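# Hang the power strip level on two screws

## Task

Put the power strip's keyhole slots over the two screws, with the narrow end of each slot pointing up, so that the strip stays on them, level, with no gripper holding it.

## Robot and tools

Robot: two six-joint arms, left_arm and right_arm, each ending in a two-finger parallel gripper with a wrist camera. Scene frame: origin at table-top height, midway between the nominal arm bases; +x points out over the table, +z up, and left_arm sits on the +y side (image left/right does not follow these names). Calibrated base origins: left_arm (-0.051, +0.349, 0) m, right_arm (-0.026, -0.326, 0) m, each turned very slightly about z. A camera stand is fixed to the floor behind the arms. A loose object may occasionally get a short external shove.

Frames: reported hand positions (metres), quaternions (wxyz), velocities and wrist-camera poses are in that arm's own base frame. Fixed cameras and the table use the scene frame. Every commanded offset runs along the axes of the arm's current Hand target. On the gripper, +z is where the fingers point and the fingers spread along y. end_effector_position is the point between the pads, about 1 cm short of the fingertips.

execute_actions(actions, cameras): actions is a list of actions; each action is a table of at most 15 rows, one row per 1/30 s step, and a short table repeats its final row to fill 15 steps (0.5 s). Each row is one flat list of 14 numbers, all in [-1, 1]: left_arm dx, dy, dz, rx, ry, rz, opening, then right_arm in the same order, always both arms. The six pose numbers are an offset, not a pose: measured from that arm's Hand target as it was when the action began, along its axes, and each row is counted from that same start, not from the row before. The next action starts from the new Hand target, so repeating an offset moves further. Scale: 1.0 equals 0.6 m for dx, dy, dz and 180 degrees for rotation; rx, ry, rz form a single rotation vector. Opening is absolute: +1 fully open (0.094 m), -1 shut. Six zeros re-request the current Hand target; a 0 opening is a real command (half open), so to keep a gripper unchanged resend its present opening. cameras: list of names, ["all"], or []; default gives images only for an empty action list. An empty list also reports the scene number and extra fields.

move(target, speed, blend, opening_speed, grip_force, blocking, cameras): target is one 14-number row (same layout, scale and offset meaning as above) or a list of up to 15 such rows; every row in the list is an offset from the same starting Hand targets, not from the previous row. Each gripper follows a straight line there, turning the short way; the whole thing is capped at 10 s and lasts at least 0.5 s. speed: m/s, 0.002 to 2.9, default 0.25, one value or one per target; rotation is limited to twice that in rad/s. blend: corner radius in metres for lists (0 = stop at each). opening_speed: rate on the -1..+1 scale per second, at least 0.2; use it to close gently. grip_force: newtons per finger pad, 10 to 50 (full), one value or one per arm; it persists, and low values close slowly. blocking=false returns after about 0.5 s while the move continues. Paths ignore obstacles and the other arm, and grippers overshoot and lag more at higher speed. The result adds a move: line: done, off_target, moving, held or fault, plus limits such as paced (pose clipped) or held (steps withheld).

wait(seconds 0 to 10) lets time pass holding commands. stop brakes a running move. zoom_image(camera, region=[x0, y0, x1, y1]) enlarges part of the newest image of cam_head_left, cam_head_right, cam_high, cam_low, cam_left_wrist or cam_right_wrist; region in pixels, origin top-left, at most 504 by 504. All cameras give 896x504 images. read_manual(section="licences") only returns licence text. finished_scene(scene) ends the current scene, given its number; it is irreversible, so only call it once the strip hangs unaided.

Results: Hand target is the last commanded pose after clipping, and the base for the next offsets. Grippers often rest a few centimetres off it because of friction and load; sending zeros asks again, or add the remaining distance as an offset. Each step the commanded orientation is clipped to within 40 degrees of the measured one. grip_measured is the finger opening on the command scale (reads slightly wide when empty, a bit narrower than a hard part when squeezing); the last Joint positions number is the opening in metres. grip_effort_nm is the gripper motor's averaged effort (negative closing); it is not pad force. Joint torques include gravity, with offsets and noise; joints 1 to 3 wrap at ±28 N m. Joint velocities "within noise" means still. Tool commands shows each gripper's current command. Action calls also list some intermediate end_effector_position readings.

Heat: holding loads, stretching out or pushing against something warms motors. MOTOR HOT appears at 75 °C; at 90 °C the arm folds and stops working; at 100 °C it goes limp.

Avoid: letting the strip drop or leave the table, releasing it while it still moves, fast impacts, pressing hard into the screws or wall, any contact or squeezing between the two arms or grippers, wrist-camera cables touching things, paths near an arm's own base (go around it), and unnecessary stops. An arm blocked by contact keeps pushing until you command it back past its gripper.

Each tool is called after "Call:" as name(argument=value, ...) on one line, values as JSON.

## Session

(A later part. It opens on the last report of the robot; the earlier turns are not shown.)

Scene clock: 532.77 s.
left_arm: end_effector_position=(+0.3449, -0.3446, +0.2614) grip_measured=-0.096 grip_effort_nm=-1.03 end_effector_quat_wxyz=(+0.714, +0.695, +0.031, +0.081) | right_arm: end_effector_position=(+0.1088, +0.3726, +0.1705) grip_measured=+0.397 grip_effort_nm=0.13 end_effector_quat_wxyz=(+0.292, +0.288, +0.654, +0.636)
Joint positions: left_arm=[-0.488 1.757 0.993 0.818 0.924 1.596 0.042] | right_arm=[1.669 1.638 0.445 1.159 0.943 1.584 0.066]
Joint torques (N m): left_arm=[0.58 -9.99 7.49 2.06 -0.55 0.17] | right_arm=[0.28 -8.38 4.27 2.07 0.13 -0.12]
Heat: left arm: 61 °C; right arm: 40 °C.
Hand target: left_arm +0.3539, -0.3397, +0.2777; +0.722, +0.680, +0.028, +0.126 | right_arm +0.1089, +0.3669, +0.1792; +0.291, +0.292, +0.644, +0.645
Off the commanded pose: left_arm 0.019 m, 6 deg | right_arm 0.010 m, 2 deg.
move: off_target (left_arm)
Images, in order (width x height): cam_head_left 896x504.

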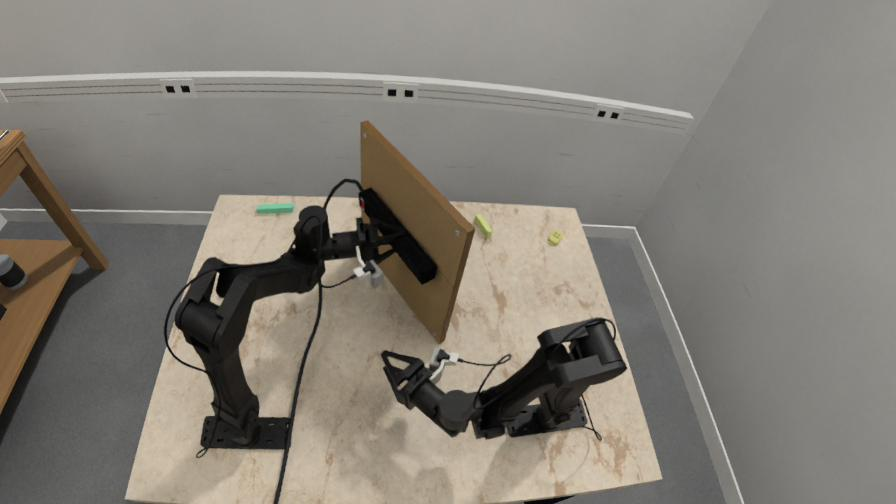

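Call:
move(target=[[0.004,0.006,0.016,0.012,0,-0.008,-0.4,0,0,0,0,0,0,0.4],[0.014,0.004,0.022,0.012,0,-0.008,-0.4,0,0,0,0,0,0,0.4],[0.014,-0.008,0.022,0.012,0,-0.008,-0.4,0,0,0,0,0,0,0.4]], speed=0.05, cameras=["cam_head_left"])

Call:
zoom_image(camera="cam_head_left", region=[320, 160, 460, 300])

Scene clock: 539.20 s.
left_arm: end_effector_position=(+0.3458, -0.3452, +0.2613) grip_measured=-0.096 grip_effort_nm=-1.03 end_effector_quat_wxyz=(+0.703, +0.706, +0.036, +0.075) | right_arm: end_effector_position=(+0.1088, +0.3726, +0.1705) grip_measured=+0.397 grip_effort_nm=0.13 end_effector_quat_wxyz=(+0.292, +0.288, +0.654, +0.636)
Joint positions: left_arm=[-0.487 1.743 1.019 0.724 0.928 1.626 0.042] | right_arm=[1.669 1.638 0.445 1.159 0.943 1.584 0.066]
Joint torques (N m): left_arm=[-0.64 -6.3 11.69 2.02 -0.72 0.07] | right_arm=[0.32 -8.27 4.14 2.06 0.11 -0.15]
Heat: left arm: 60 °C; right arm: 40 °C.
Hand target: left_arm +0.3655, -0.3510, +0.2751; +0.710, +0.693, +0.039, +0.117 | right_arm +0.1089, +0.3669, +0.1792; +0.291, +0.292, +0.644, +0.645
Off the commanded pose: left_arm 0.025 m, 5 deg | right_arm 0.010 m, 2 deg.
move: off_target (left_arm)
Images, in order (width x height): cam_head_left 896x504.

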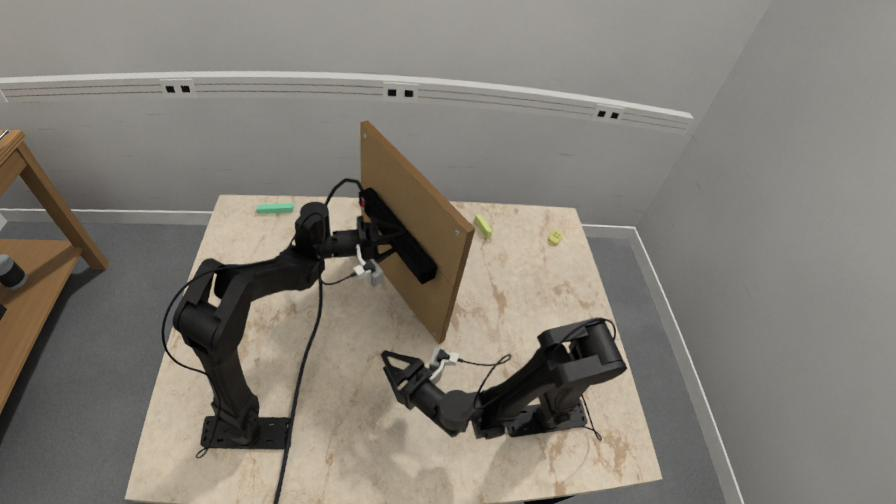

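Scaled by 3.600 from the camera's 896x504 image, which has a finer 1280x720 frame.

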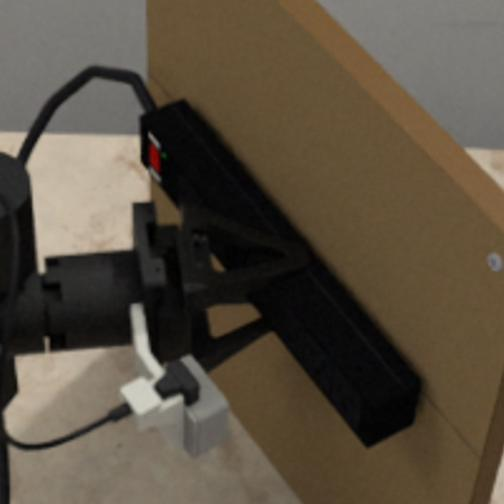

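Call:
move(target=[[-0.012,0.006,-0.003,0,0,-0.006,-0.4,0,0,0,0,0,0,0.4],[-0.024,0.006,0,0,0,-0.006,-0.4,0,0,0,0,0,0,0.4]], speed=0.04, cameras=["cam_head_left"])

Call:
zoom_image(camera="cam_head_left", region=[320, 160, 460, 300])

Scene clock: 543.77 s.
left_arm: end_effector_position=(+0.3459, -0.3453, +0.2617) grip_measured=-0.096 grip_effort_nm=-1.03 end_effector_quat_wxyz=(+0.703, +0.706, +0.038, +0.076) | right_arm: end_effector_position=(+0.1088, +0.3726, +0.1705) grip_measured=+0.397 grip_effort_nm=0.13 end_effector_quat_wxyz=(+0.292, +0.288, +0.654, +0.636)
Joint positions: left_arm=[-0.488 1.741 1.017 0.724 0.922 1.623 0.042] | right_arm=[1.669 1.638 0.445 1.159 0.943 1.584 0.066]
Joint torques (N m): left_arm=[-3.04 -9.28 8.59 2 -0.9 -0.07] | right_arm=[0.34 -8.29 4.26 2.07 0.12 -0.14]
Heat: left arm: 60 °C; right arm: 40 °C.
Hand target: left_arm +0.3513, -0.3540, +0.2772; +0.711, +0.693, +0.046, +0.110 | right_arm +0.1089, +0.3669, +0.1792; +0.291, +0.292, +0.644, +0.645
Off the commanded pose: left_arm 0.019 m, 4 deg | right_arm 0.010 m, 2 deg.
move: off_target (left_arm)
Images, in order (width x height): cam_head_left 896x504.

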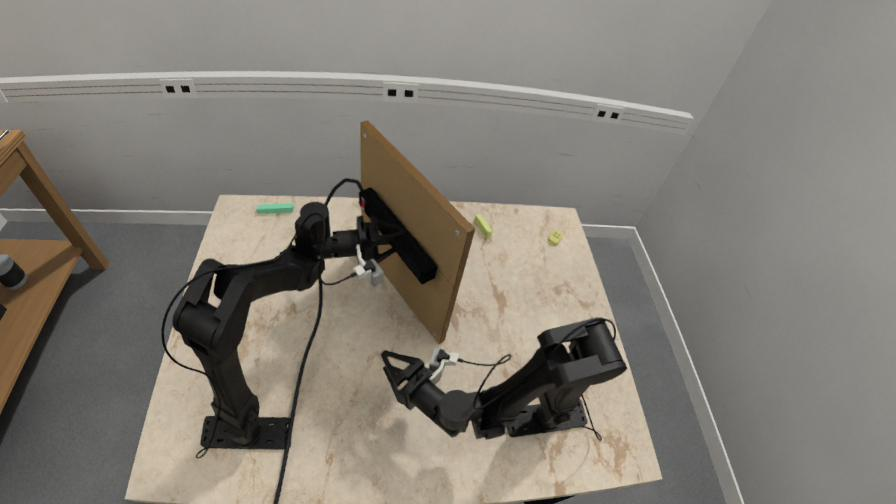

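Scaled by 3.600 from the camera's 896x504 image, which has a finer 1280x720 frame.

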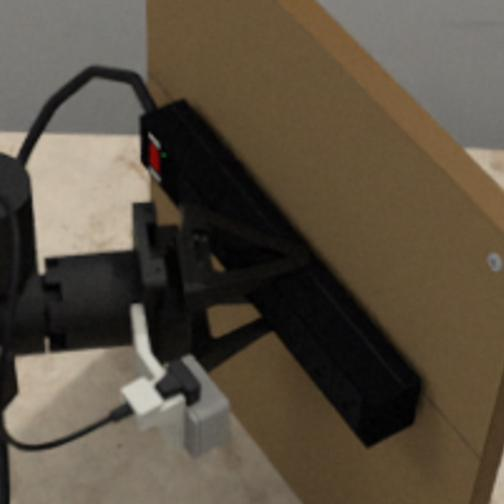

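Keep going −u.

Call:
move(target=[[-0.012,0.006,-0.004,0,0,0,-0.4,0,0,0,0,0,0,0.4],[-0.014,0.008,0.025,0,0,0,-0.4,0,0,0,0,0,0,0.4]], speed=0.04, cameras=["cam_head_left"])

Call:
zoom_image(camera="cam_head_left", region=[320, 160, 460, 300])

Scene clock: 547.37 s.
left_arm: end_effector_position=(+0.3413, -0.3492, +0.2588) grip_measured=-0.096 grip_effort_nm=-1.03 end_effector_quat_wxyz=(+0.699, +0.709, +0.060, +0.066) | right_arm: end_effector_position=(+0.1088, +0.3726, +0.1705) grip_measured=+0.397 grip_effort_nm=0.13 end_effector_quat_wxyz=(+0.292, +0.288, +0.654, +0.636)
Joint positions: left_arm=[-0.509 1.723 1.001 0.702 0.884 1.596 0.042] | right_arm=[1.669 1.638 0.445 1.159 0.943 1.584 0.066]
Joint torques (N m): left_arm=[-5.49 -7.83 11.6 2.05 -0.97 0.18] | right_arm=[0.17 -8.32 4.08 2.01 0.12 -0.12]
Heat: left arm: 60 °C; right arm: 40 °C.
Hand target: left_arm +0.3458, -0.3705, +0.2818; +0.711, +0.693, +0.045, +0.110 | right_arm +0.1089, +0.3669, +0.1792; +0.291, +0.292, +0.644, +0.645
Off the commanded pose: left_arm 0.032 m, 6 deg | right_arm 0.010 m, 2 deg.
move: off_target (left_arm)
Images, in order (width x height): cam_head_left 896x504.

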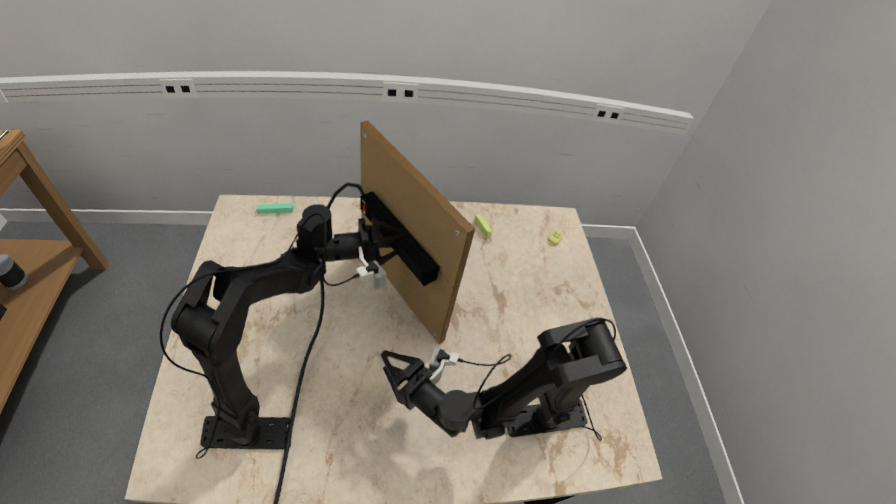

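Scaled by 3.600 from the camera's 896x504 image, which has a finer 1280x720 frame.

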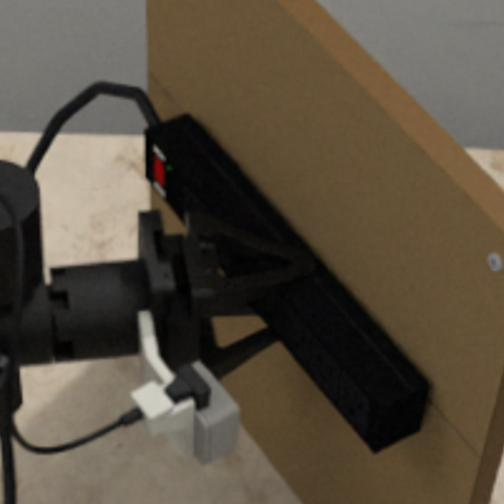

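Call:
move(target=[[0.0,0.006,-0.022,0,0,0.014,-0.4,0,0,0,0,0,0,0.4],[0.016,0.004,-0.018,0,0,0.014,-0.4,0,0,0,0,0,0,0.4]], speed=0.04, cameras=["cam_head_left"])

Call:
zoom_image(camera="cam_head_left", region=[320, 160, 460, 300])

Scene clock: 551.60 s.
left_arm: end_effector_position=(+0.3395, -0.3498, +0.2584) grip_measured=-0.096 grip_effort_nm=-1.03 end_effector_quat_wxyz=(+0.696, +0.713, +0.054, +0.071) | right_arm: end_effector_position=(+0.1088, +0.3726, +0.1705) grip_measured=+0.397 grip_effort_nm=0.13 end_effector_quat_wxyz=(+0.292, +0.288, +0.654, +0.636)
Joint positions: left_arm=[-0.514 1.715 1.001 0.68 0.879 1.624 0.042] | right_arm=[1.669 1.638 0.445 1.159 0.943 1.584 0.066]
Joint torques (N m): left_arm=[-1.33 -7.6 12.19 2.15 -0.55 0.34] | right_arm=[0.29 -8.14 4.08 2.01 0.11 -0.14]
Heat: left arm: 60 °C; right arm: 40 °C.
Hand target: left_arm +0.3527, -0.3577, +0.2847; +0.709, +0.694, +0.030, +0.126 | right_arm +0.1089, +0.3669, +0.1792; +0.291, +0.292, +0.644, +0.645
Off the commanded pose: left_arm 0.030 m, 7 deg | right_arm 0.010 m, 2 deg.
move: off_target (left_arm)
Images, in order (width x height): cam_head_left 896x504.

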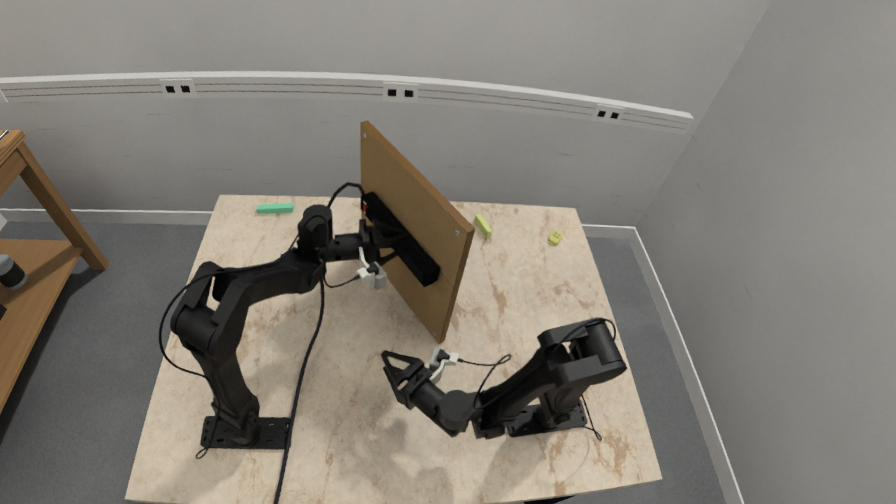

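Scaled by 3.600 from the camera's 896x504 image, which has a finer 1280x720 frame.

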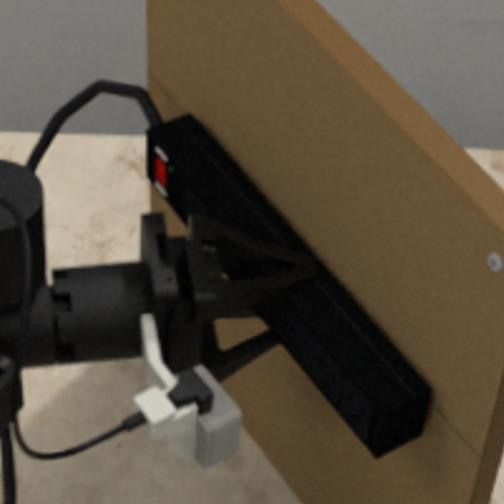

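Call:
move(target=[[0.008,0.002,-0.006,0,0,0.004,-0.4,0,0,0,0,0,0,0.4],[0.012,0.002,0,0,0,0.004,-0.4,0,0,0,0,0,0,0.4]], speed=0.03, cameras=["cam_head_left"])

Call:
zoom_image(camera="cam_head_left", region=[320, 160, 460, 300])

Scene clock: 556.07 s.
left_arm: end_effector_position=(+0.3393, -0.3501, +0.2582) grip_measured=-0.096 grip_effort_nm=-1.03 end_effector_quat_wxyz=(+0.692, +0.717, +0.048, +0.068) | right_arm: end_effector_position=(+0.1088, +0.3726, +0.1705) grip_measured=+0.397 grip_effort_nm=0.13 end_effector_quat_wxyz=(+0.292, +0.288, +0.654, +0.636)
Joint positions: left_arm=[-0.511 1.716 1.014 0.652 0.893 1.641 0.042] | right_arm=[1.669 1.638 0.445 1.159 0.943 1.584 0.066]
Joint torques (N m): left_arm=[-0.27 -6.84 13.07 2.31 -0.55 0.3] | right_arm=[0.35 -8.21 4.03 2.05 0.11 -0.12]
Heat: left arm: 60 °C; right arm: 40 °C.
Hand target: left_arm +0.3594, -0.3562, +0.2866; +0.708, +0.694, +0.026, +0.130 | right_arm +0.1089, +0.3669, +0.1792; +0.291, +0.292, +0.644, +0.645
Off the commanded pose: left_arm 0.036 m, 8 deg | right_arm 0.010 m, 2 deg.
move: off_target (left_arm)
Images, in order (width x height): cam_head_left 896x504.

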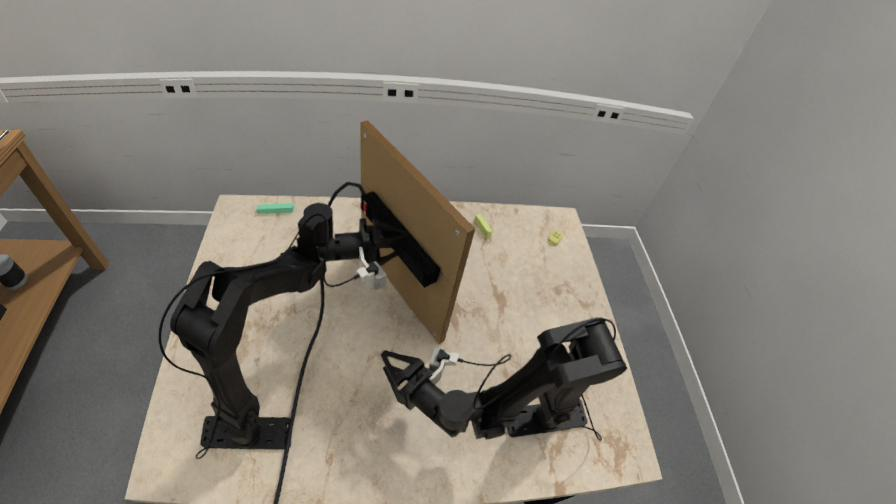

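Scaled by 3.600 from the camera's 896x504 image, which has a finer 1280x720 frame.

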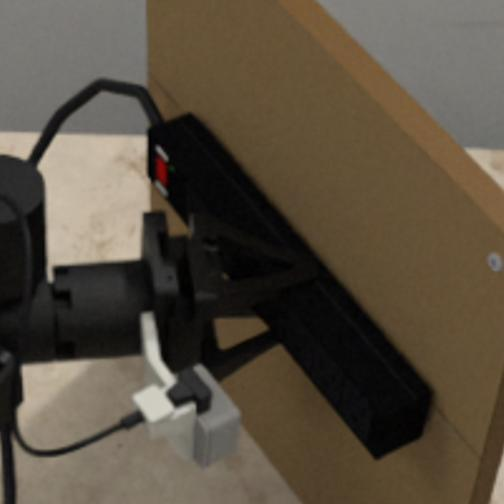

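Call:
move(target=[[-0.008,0.004,0.03,0,0,0,-0.4,0,0,0,0,0,0,0.4],[-0.008,-0.03,0.01,0,0,0,-0.4,0,0,0,0,0,0,0.4]], speed=0.04, cameras=["cam_head_left"])

Call:
zoom_image(camera="cam_head_left", region=[320, 160, 460, 300])

Scene clock: 561.20 s.
left_arm: end_effector_position=(+0.3393, -0.3509, +0.2578) grip_measured=-0.096 grip_effort_nm=-1.03 end_effector_quat_wxyz=(+0.696, +0.715, +0.037, +0.061) | right_arm: end_effector_position=(+0.1088, +0.3726, +0.1705) grip_measured=+0.397 grip_effort_nm=0.13 end_effector_quat_wxyz=(+0.292, +0.288, +0.654, +0.636)
Joint positions: left_arm=[-0.504 1.735 1.026 0.669 0.927 1.639 0.042] | right_arm=[1.669 1.638 0.445 1.159 0.943 1.584 0.066]
Joint torques (N m): left_arm=[-2.45 -5.26 10.22 2.6 -1.02 0.39] | right_arm=[0.24 -8.39 4.38 2.05 0.11 -0.13]
Heat: left arm: 61 °C; right arm: 40 °C.
Hand target: left_arm +0.3587, -0.3632, +0.2685; +0.708, +0.694, +0.026, +0.130 | right_arm +0.1089, +0.3669, +0.1792; +0.291, +0.292, +0.644, +0.645
Off the commanded pose: left_arm 0.025 m, 8 deg | right_arm 0.010 m, 2 deg.
move: off_target (left_arm)
Images, in order (width x height): cam_head_left 896x504.

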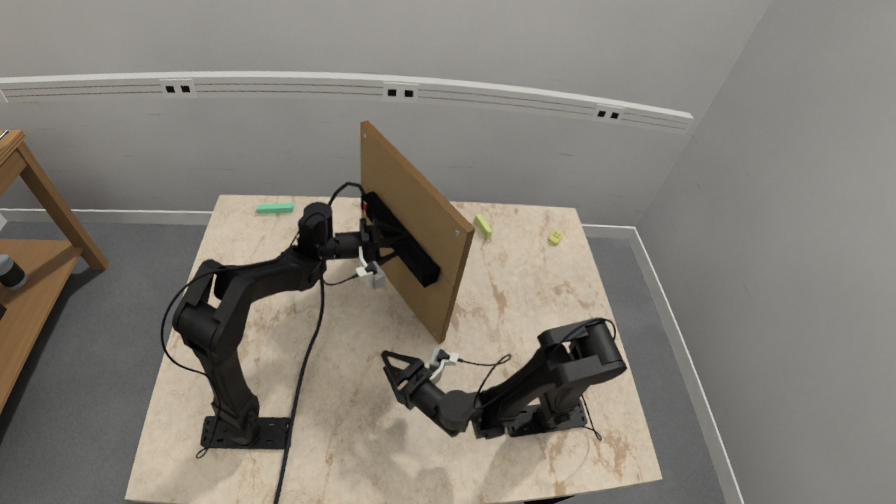

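Scaled by 3.600 from the camera's 896x504 image, which has a finer 1280x720 frame.

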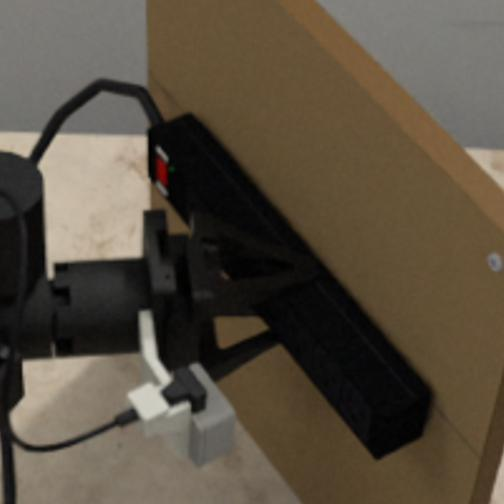

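Call:
move(target=[[-0.01,0.025,-0.045,0,0,-0.004,-0.4,0,0,0,0,0,0,0.4],[0.0,0.025,-0.04,0,0,-0.004,-0.4,0,0,0,0,0,0,0.4]], speed=0.05, cameras=["cam_head_left"])

Call:
zoom_image(camera="cam_head_left", region=[320, 160, 460, 300])

Scene clock: 565.97 s.
left_arm: end_effector_position=(+0.3449, -0.3423, +0.2532) grip_measured=-0.096 grip_effort_nm=-1.03 end_effector_quat_wxyz=(+0.692, +0.715, +0.058, +0.082) | right_arm: end_effector_position=(+0.1088, +0.3726, +0.1705) grip_measured=+0.397 grip_effort_nm=0.13 end_effector_quat_wxyz=(+0.292, +0.288, +0.654, +0.636)
Joint positions: left_arm=[-0.494 1.714 0.985 0.686 0.877 1.641 0.042] | right_arm=[1.669 1.638 0.445 1.159 0.943 1.584 0.066]
Joint torques (N m): left_arm=[0.77 -9.84 9.88 2.24 -0.11 0.19] | right_arm=[0.25 -8.28 4.21 2.08 0.1 -0.09]
Heat: left arm: 62 °C; right arm: 40 °C.
Hand target: left_arm +0.3513, -0.3397, +0.2825; +0.709, +0.694, +0.030, +0.126 | right_arm +0.1089, +0.3669, +0.1792; +0.291, +0.292, +0.644, +0.645
Off the commanded pose: left_arm 0.030 m, 7 deg | right_arm 0.010 m, 2 deg.
move: off_target (left_arm)
Images, in order (width x height): cam_head_left 896x504.

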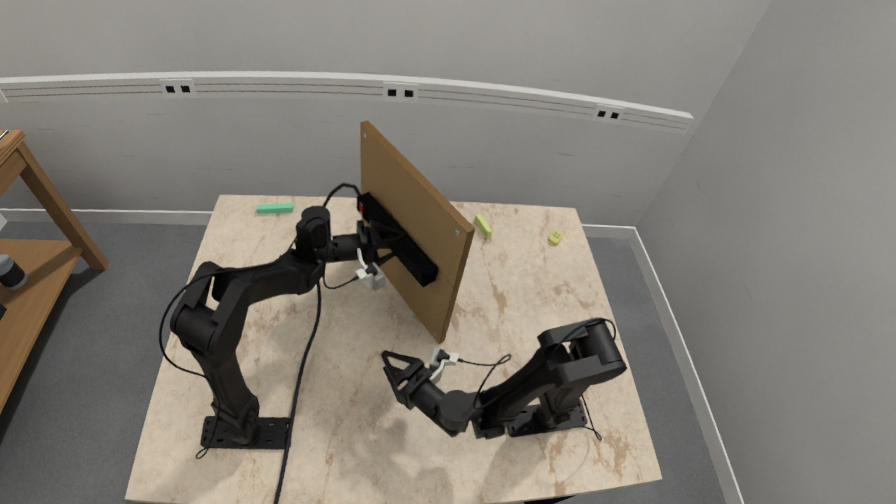

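Scaled by 3.600 from the camera's 896x504 image, which has a finer 1280x720 frame.

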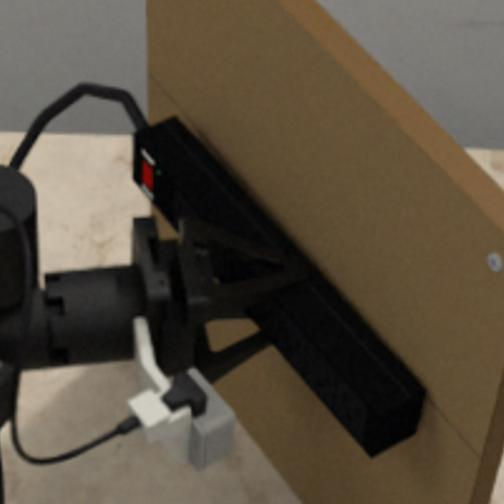

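Call:
move(target=[[0.012,0.012,-0.002,0,0,0.018,-0.4,0,0,0,0,0,0,0.4],[0.012,0.012,0.016,0,0,0.018,-0.4,0,0,0,0,0,0,0.4]], speed=0.05, cameras=["cam_head_left"])

Call:
zoom_image(camera="cam_head_left", region=[320, 160, 460, 300])

Scene clock: 570.83 s.
left_arm: end_effector_position=(+0.3508, -0.3410, +0.2584) grip_measured=-0.096 grip_effort_nm=-1.03 end_effector_quat_wxyz=(+0.687, +0.718, +0.046, +0.099) | right_arm: end_effector_position=(+0.1088, +0.3726, +0.1705) grip_measured=+0.397 grip_effort_nm=0.13 end_effector_quat_wxyz=(+0.292, +0.288, +0.654, +0.636)
Joint positions: left_arm=[-0.486 1.714 1.018 0.641 0.878 1.693 0.042] | right_arm=[1.669 1.638 0.445 1.159 0.943 1.584 0.066]
Joint torques (N m): left_arm=[-0.8 -8.18 12.29 2.31 -0.21 0.22] | right_arm=[0.27 -8.27 4.23 2.06 0.15 -0.15]
Heat: left arm: 61 °C; right arm: 40 °C.
Hand target: left_arm +0.3594, -0.3474, +0.2908; +0.705, +0.694, +0.011, +0.146 | right_arm +0.1089, +0.3669, +0.1792; +0.291, +0.292, +0.644, +0.645
Off the commanded pose: left_arm 0.034 m, 8 deg | right_arm 0.010 m, 2 deg.
move: off_target (left_arm)
Images, in order (width x height): cam_head_left 896x504.

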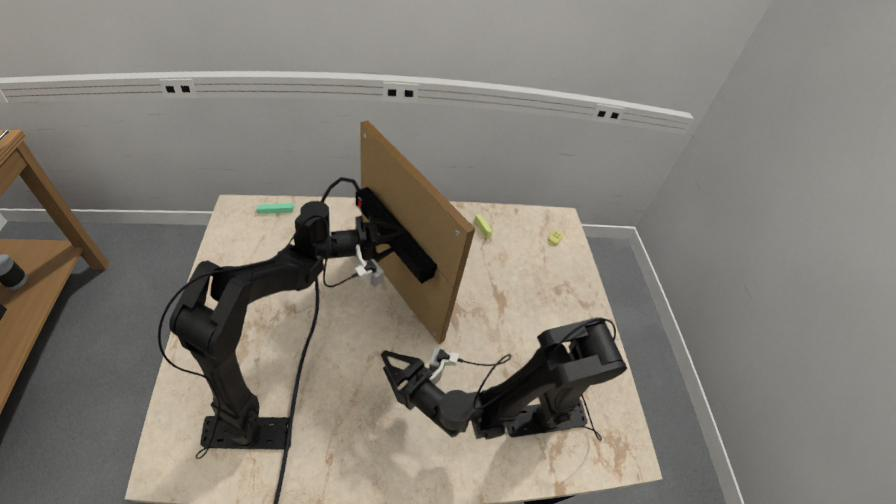

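Scaled by 3.600 from the camera's 896x504 image, which has a finer 1280x720 frame.

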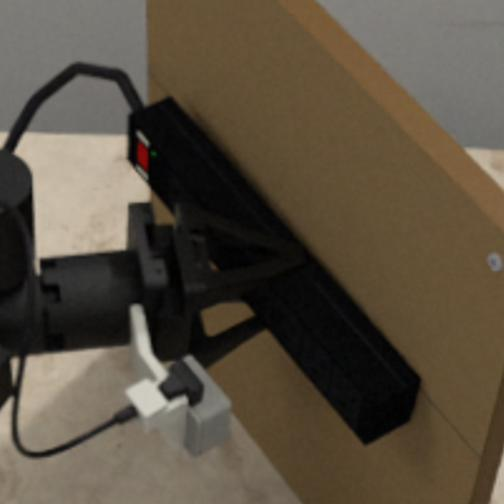

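Call:
move(target=[[-0.006,0.004,-0.01,0,-0.012,0.006,-0.4,0,0,0,0,0,0,0.4],[-0.012,0.006,0.002,0,-0.012,0.006,-0.4,0,0,0,0,0,0,0.4]], speed=0.04, cameras=["cam_head_left"])

Call:
zoom_image(camera="cam_head_left", region=[320, 160, 460, 300])

Scene clock: 576.10 s.
left_arm: end_effector_position=(+0.3486, -0.3432, +0.2597) grip_measured=-0.096 grip_effort_nm=-1.03 end_effector_quat_wxyz=(+0.685, +0.721, +0.033, +0.099) | right_arm: end_effector_position=(+0.1088, +0.3726, +0.1705) grip_measured=+0.397 grip_effort_nm=0.13 end_effector_quat_wxyz=(+0.292, +0.288, +0.654, +0.636)
Joint positions: left_arm=[-0.489 1.714 1.031 0.617 0.892 1.719 0.042] | right_arm=[1.669 1.638 0.445 1.159 0.943 1.584 0.066]
Joint torques (N m): left_arm=[-0.96 -8.66 12.1 2.28 -0.01 0.23] | right_arm=[0.31 -8.32 4.14 2.06 0.13 -0.11]
Heat: left arm: 61 °C; right arm: 40 °C.
Hand target: left_arm +0.3520, -0.3502, +0.2932; +0.704, +0.697, -0.009, +0.139 | right_arm +0.1089, +0.3669, +0.1792; +0.291, +0.292, +0.644, +0.645
Off the commanded pose: left_arm 0.034 m, 8 deg | right_arm 0.010 m, 2 deg.
move: off_target (left_arm)
Images, in order (width x height): cam_head_left 896x504.

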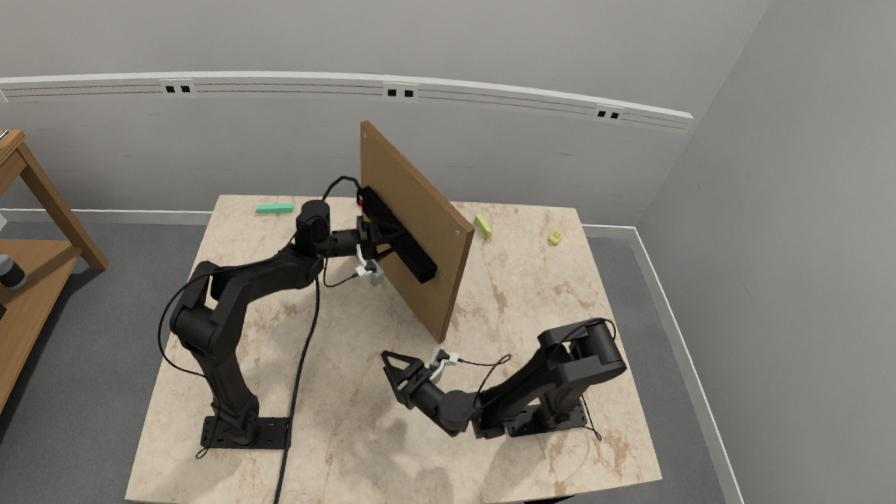

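Scaled by 3.600 from the camera's 896x504 image, which has a finer 1280x720 frame.

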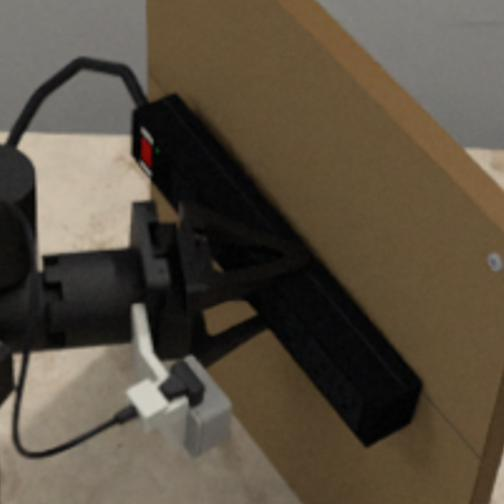

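Call:
move(target=[[-0.008,0.0,0.002,0,-0.006,0,-0.4,0,0,0,0,0,0,0.4],[-0.016,0.001,0.006,0,-0.006,0,-0.4,0,0,0,0,0,0,0.4]], speed=0.03, cameras=["cam_head_left"])

Call:
zoom_image(camera="cam_head_left", region=[320, 160, 460, 300])

Scene clock: 580.20 s.
left_arm: end_effector_position=(+0.3481, -0.3439, +0.2593) grip_measured=-0.096 grip_effort_nm=-1.03 end_effector_quat_wxyz=(+0.685, +0.721, +0.032, +0.099) | right_arm: end_effector_position=(+0.1088, +0.3726, +0.1705) grip_measured=+0.397 grip_effort_nm=0.13 end_effector_quat_wxyz=(+0.292, +0.288, +0.654, +0.636)
Joint positions: left_arm=[-0.491 1.714 1.031 0.615 0.89 1.723 0.042] | right_arm=[1.669 1.638 0.445 1.159 0.943 1.584 0.066]
Joint torques (N m): left_arm=[-2.52 -9.31 11.22 2.28 0.01 0.23] | right_arm=[0.47 -8.25 4.08 2.08 0.14 -0.11]
Heat: left arm: 60 °C; right arm: 40 °C.
Hand target: left_arm +0.3434, -0.3554, +0.2918; +0.703, +0.698, -0.016, +0.133 | right_arm +0.1089, +0.3669, +0.1792; +0.291, +0.292, +0.644, +0.645
Off the commanded pose: left_arm 0.035 m, 8 deg | right_arm 0.010 m, 2 deg.
move: off_target (left_arm)
Images, in order (width x height): cam_head_left 896x504.

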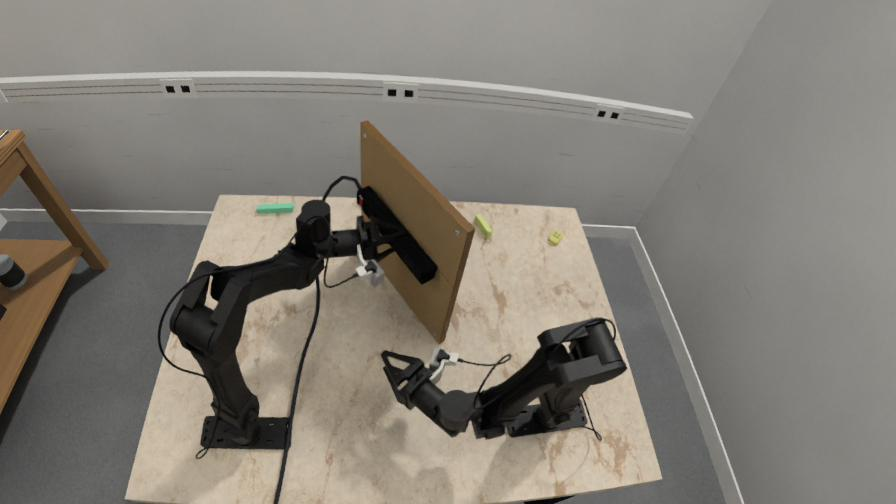

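Scaled by 3.600 from the camera's 896x504 image, which has a finer 1280x720 frame.

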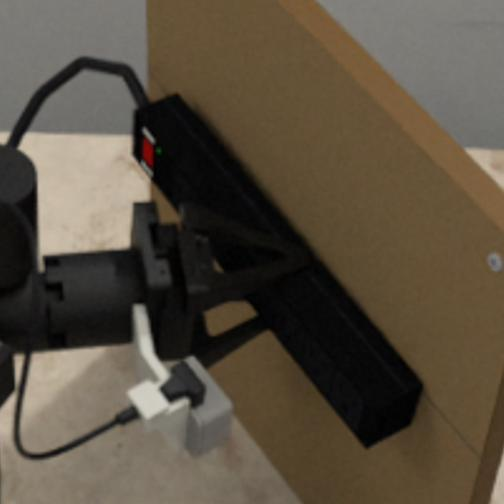

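Stuck; ease push while pulling −u (−8 mm).

Call:
move(target=[[-0.004,0.001,-0.006,0,0,0,-0.4,0,0,0,0,0,0,0.4],[-0.014,0.001,-0.006,0,0,0,-0.4,0,0,0,0,0,0,0.4],[-0.014,0.001,0.016,0,0,0,-0.4,0,0,0,0,0,0,0.4]], speed=0.03, cameras=["cam_head_left"])

Call:
zoom_image(camera="cam_head_left", region=[320, 160, 460, 300])

Scene clock: 584.50 s.
left_arm: end_effector_position=(+0.3487, -0.3448, +0.2592) grip_measured=-0.096 grip_effort_nm=-1.03 end_effector_quat_wxyz=(+0.684, +0.722, +0.035, +0.102) | right_arm: end_effector_position=(+0.1088, +0.3726, +0.1705) grip_measured=+0.397 grip_effort_nm=0.13 end_effector_quat_wxyz=(+0.292, +0.288, +0.654, +0.636)
Joint positions: left_arm=[-0.495 1.714 1.031 0.614 0.879 1.724 0.042] | right_arm=[1.669 1.638 0.445 1.159 0.943 1.584 0.066]
Joint torques (N m): left_arm=[-5.46 -9.44 10.63 2.35 -0.2 0.21] | right_arm=[0.25 -8.21 4.08 2.05 0.1 -0.13]
Heat: left arm: 60 °C; right arm: 40 °C.
Hand target: left_arm +0.3368, -0.3663, +0.2908; +0.703, +0.698, -0.016, +0.133 | right_arm +0.1089, +0.3669, +0.1792; +0.291, +0.292, +0.644, +0.645
Off the commanded pose: left_arm 0.040 m, 8 deg | right_arm 0.010 m, 2 deg.
move: off_target (left_arm)
Images, in order (width x height): cam_head_left 896x504.

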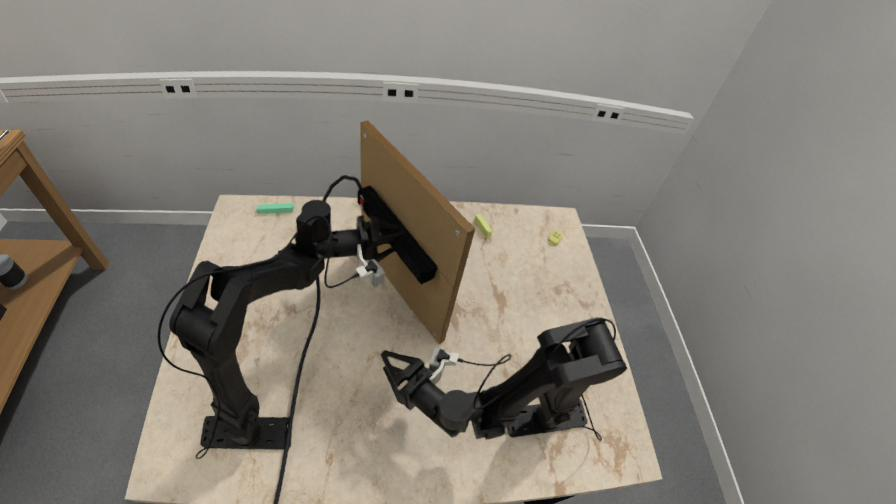

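Scaled by 3.600 from the camera's 896x504 image, which has a finer 1280x720 frame.

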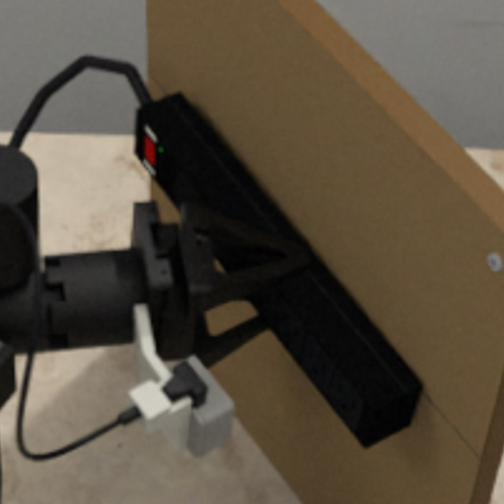

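Call:
move(target=[[0.0,0.001,-0.03,0,0,0,-0.4,0,0,0,0,0,0,0.4],[-0.006,-0.002,-0.028,0,0,-0.006,-0.4,0,0,0,0,0,0,0.4],[-0.006,-0.003,0.0,0,0,-0.006,-0.4,0,0,0,0,0,0,0.4]], speed=0.04, cameras=["cam_head_left"])

Call:
zoom_image(camera="cam_head_left", region=[320, 160, 460, 300])

Scene clock: 589.87 s.
left_arm: end_effector_position=(+0.3473, -0.3442, +0.2586) grip_measured=-0.096 grip_effort_nm=-1.03 end_effector_quat_wxyz=(+0.683, +0.722, +0.043, +0.104) | right_arm: end_effector_position=(+0.1088, +0.3726, +0.1705) grip_measured=+0.397 grip_effort_nm=0.13 end_effector_quat_wxyz=(+0.292, +0.288, +0.654, +0.636)
Joint positions: left_arm=[-0.5 1.701 1.015 0.617 0.858 1.715 0.042] | right_arm=[1.669 1.638 0.445 1.159 0.943 1.584 0.066]
Joint torques (N m): left_arm=[-5.52 -8.64 10.63 2.43 -0.07 0.13] | right_arm=[0.25 -8.4 4.1 2.05 0.11 -0.12]
Heat: left arm: 61 °C; right arm: 40 °C.
Hand target: left_arm +0.3336, -0.3669, +0.2884; +0.705, +0.698, -0.009, +0.126 | right_arm +0.1089, +0.3669, +0.1792; +0.291, +0.292, +0.644, +0.645
Off the commanded pose: left_arm 0.040 m, 7 deg | right_arm 0.010 m, 2 deg.
move: off_target (left_arm)
Images, in order (width x height): cam_head_left 896x504.

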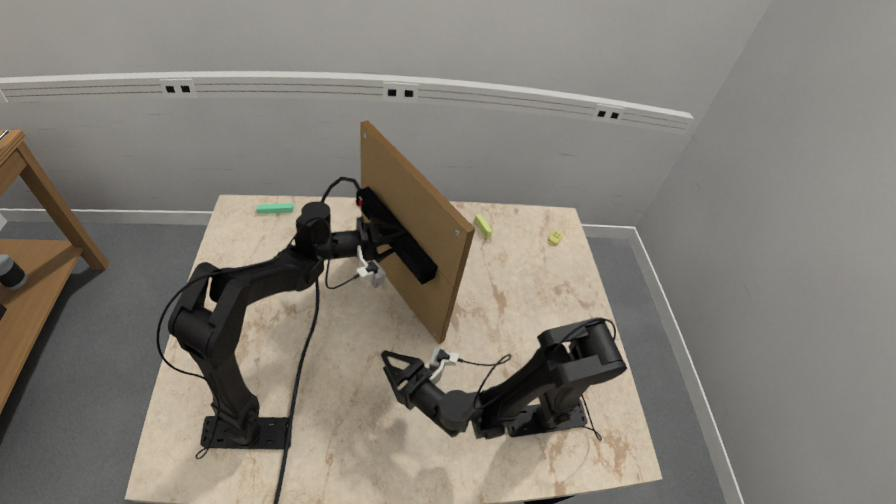

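Scaled by 3.600 from the camera's 896x504 image, which has a finer 1280x720 frame.

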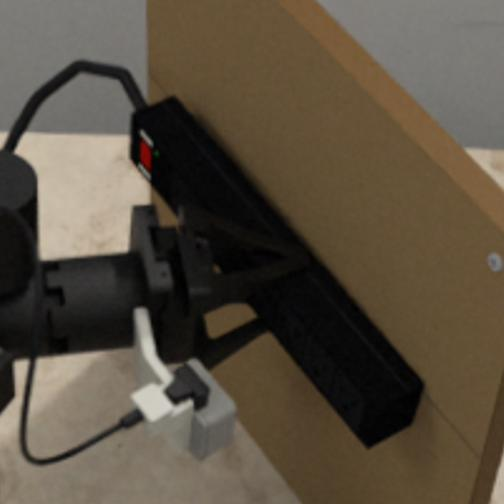

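Call:
move(target=[[0.008,0.003,-0.02,0,-0.025,0.008,-0.4,0,0,0,0,0,0,0.4],[0.004,0.005,0.0,0,-0.025,0.008,-0.4,0,0,0,0,0,0,0.4]], speed=0.04, cameras=["cam_head_left"])

Call:
zoom_image(camera="cam_head_left", region=[320, 160, 460, 300])

Scene clock: 594.40 s.
left_arm: end_effector_position=(+0.3479, -0.3458, +0.2600) grip_measured=-0.096 grip_effort_nm=-1.03 end_effector_quat_wxyz=(+0.679, +0.728, +0.020, +0.095) | right_arm: end_effector_position=(+0.1088, +0.3726, +0.1705) grip_measured=+0.397 grip_effort_nm=0.13 end_effector_quat_wxyz=(+0.292, +0.288, +0.654, +0.636)
Joint positions: left_arm=[-0.489 1.719 1.062 0.56 0.912 1.76 0.042] | right_arm=[1.669 1.638 0.445 1.159 0.943 1.584 0.066]
Joint torques (N m): left_arm=[-3.95 -7.72 12.7 2.32 0.44 0.16] | right_arm=[0.35 -8.21 4.22 2.06 0.13 -0.12]
Heat: left arm: 61 °C; right arm: 40 °C.
Hand target: left_arm +0.3353, -0.3666, +0.2918; +0.702, +0.702, -0.046, +0.107 | right_arm +0.1089, +0.3669, +0.1792; +0.291, +0.292, +0.644, +0.645
Off the commanded pose: left_arm 0.040 m, 9 deg | right_arm 0.010 m, 2 deg.
move: off_target (left_arm)
Images, in order (width x height): cam_head_left 896x504.

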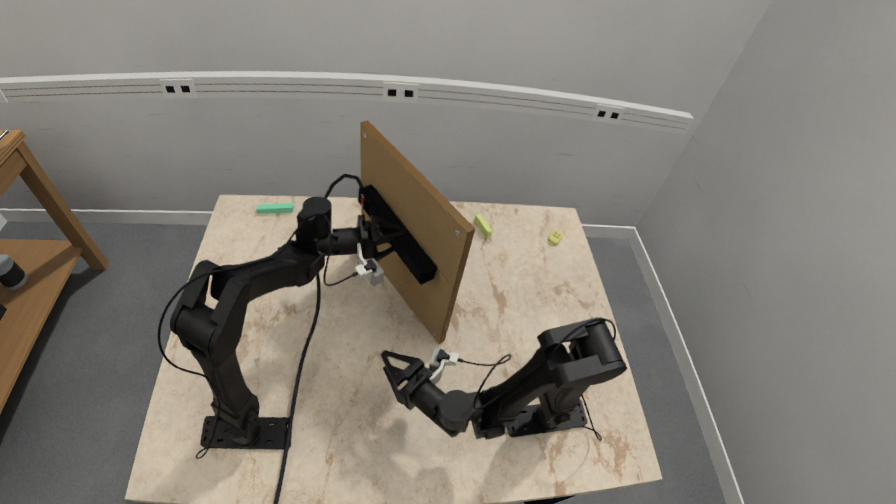

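Scaled by 3.600 from the camera's 896x504 image, which has a finer 1280x720 frame.

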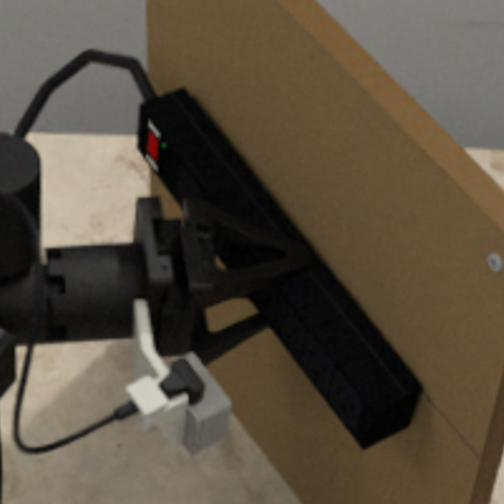

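Call:
move(target=[[0.004,-0.002,0.0,0,0,-0.04,-0.4,0,0,0,0,0,0,0.4],[0.004,-0.01,0.012,0,0,-0.04,-0.4,0,0,0,0,0,0,0.4]], speed=0.04, cameras=["cam_head_left"])

Call:
zoom_image(camera="cam_head_left", region=[320, 160, 460, 300])

Scene clock: 598.93 s.
left_arm: end_effector_position=(+0.3482, -0.3462, +0.2583) grip_measured=-0.097 grip_effort_nm=-1.03 end_effector_quat_wxyz=(+0.681, +0.728, +0.032, +0.074) | right_arm: end_effector_position=(+0.1088, +0.3726, +0.1705) grip_measured=+0.397 grip_effort_nm=0.13 end_effector_quat_wxyz=(+0.292, +0.288, +0.654, +0.636)
Joint positions: left_arm=[-0.486 1.73 1.07 0.557 0.929 1.717 0.042] | right_arm=[1.669 1.638 0.445 1.159 0.943 1.584 0.066]
Joint torques (N m): left_arm=[-5.18 -6.31 13.64 2.39 0.22 -0.55] | right_arm=[0.21 -8.2 4.1 2.07 0.11 -0.09]
Heat: left arm: 61 °C; right arm: 40 °C.
Hand target: left_arm +0.3396, -0.3734, +0.2865; +0.707, +0.704, -0.001, +0.063 | right_arm +0.1089, +0.3669, +0.1792; +0.291, +0.292, +0.644, +0.645
Off the commanded pose: left_arm 0.040 m, 6 deg | right_arm 0.010 m, 2 deg.
move: off_target (left_arm)
Images, in order (width x height): cam_head_left 896x504.

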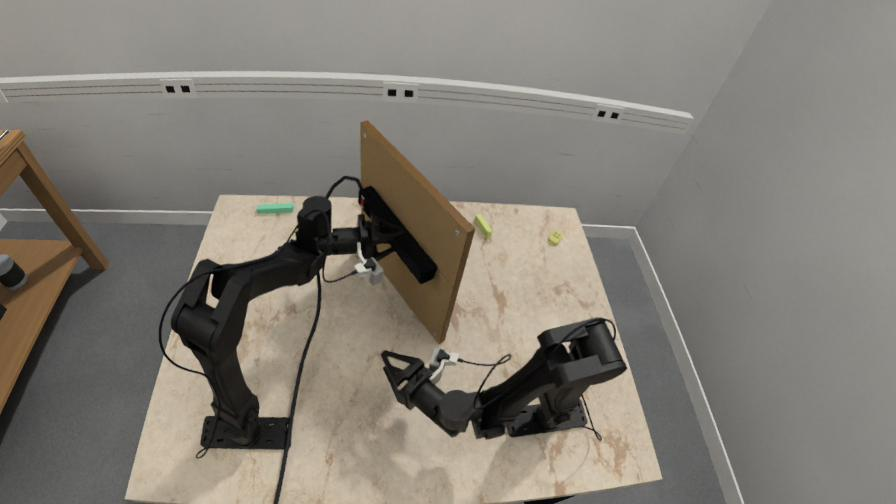

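Scaled by 3.600 from the camera's 896x504 image, which has a finer 1280x720 frame.

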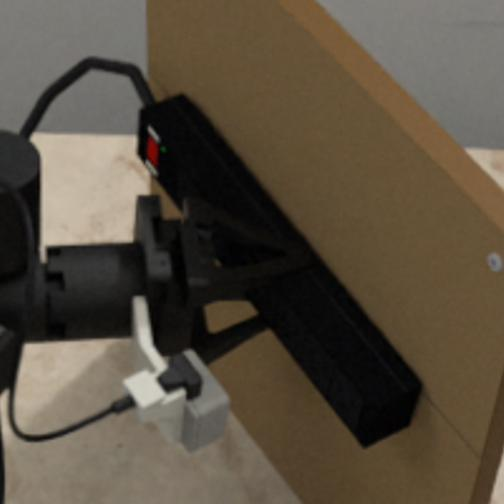

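Call:
move(target=[[-0.003,-0.008,0.0,0,0,-0.02,-0.4,0,0,0,0,0,0,0.4],[-0.01,-0.015,0.005,0,0,-0.02,-0.4,0,0,0,0,0,0,0.4]], speed=0.04, cameras=["cam_head_left"])

Call:
zoom_image(camera="cam_head_left", region=[320, 160, 460, 300])

Scene clock: 604.43 s.
left_arm: end_effector_position=(+0.3483, -0.3463, +0.2585) grip_measured=-0.098 grip_effort_nm=-1.02 end_effector_quat_wxyz=(+0.683, +0.726, +0.034, +0.071) | right_arm: end_effector_position=(+0.1088, +0.3726, +0.1705) grip_measured=+0.397 grip_effort_nm=0.13 end_effector_quat_wxyz=(+0.292, +0.288, +0.654, +0.636)
Joint positions: left_arm=[-0.485 1.734 1.07 0.569 0.934 1.705 0.042] | right_arm=[1.669 1.638 0.445 1.159 0.943 1.584 0.066]
Joint torques (N m): left_arm=[-6.69 -6.23 11.4 2.46 0.04 -0.94] | right_arm=[0.31 -8.18 4.21 2.07 0.12 -0.11]
Heat: left arm: 62 °C; right arm: 40 °C.
Hand target: left_arm +0.3347, -0.3770, +0.2769; +0.709, +0.704, +0.021, +0.041 | right_arm +0.1089, +0.3669, +0.1792; +0.291, +0.292, +0.644, +0.645
Off the commanded pose: left_arm 0.038 m, 5 deg | right_arm 0.010 m, 2 deg.
move: off_target (left_arm)
Images, in order (width x height): cam_head_left 896x504.

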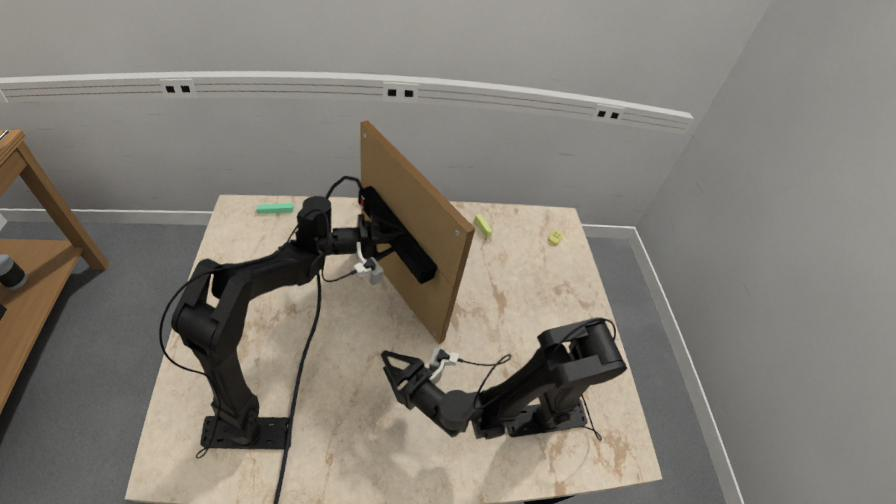

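Scaled by 3.600 from the camera's 896x504 image, which has a finer 1280x720 frame.

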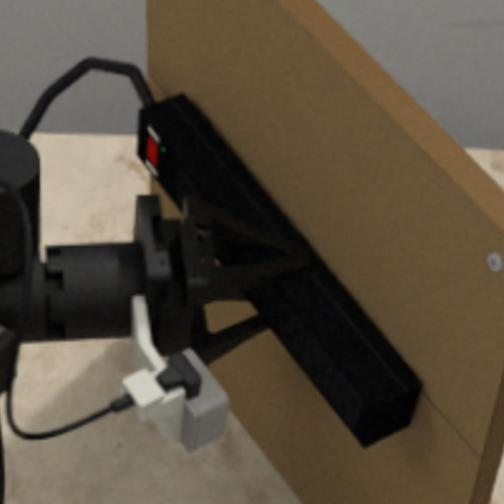

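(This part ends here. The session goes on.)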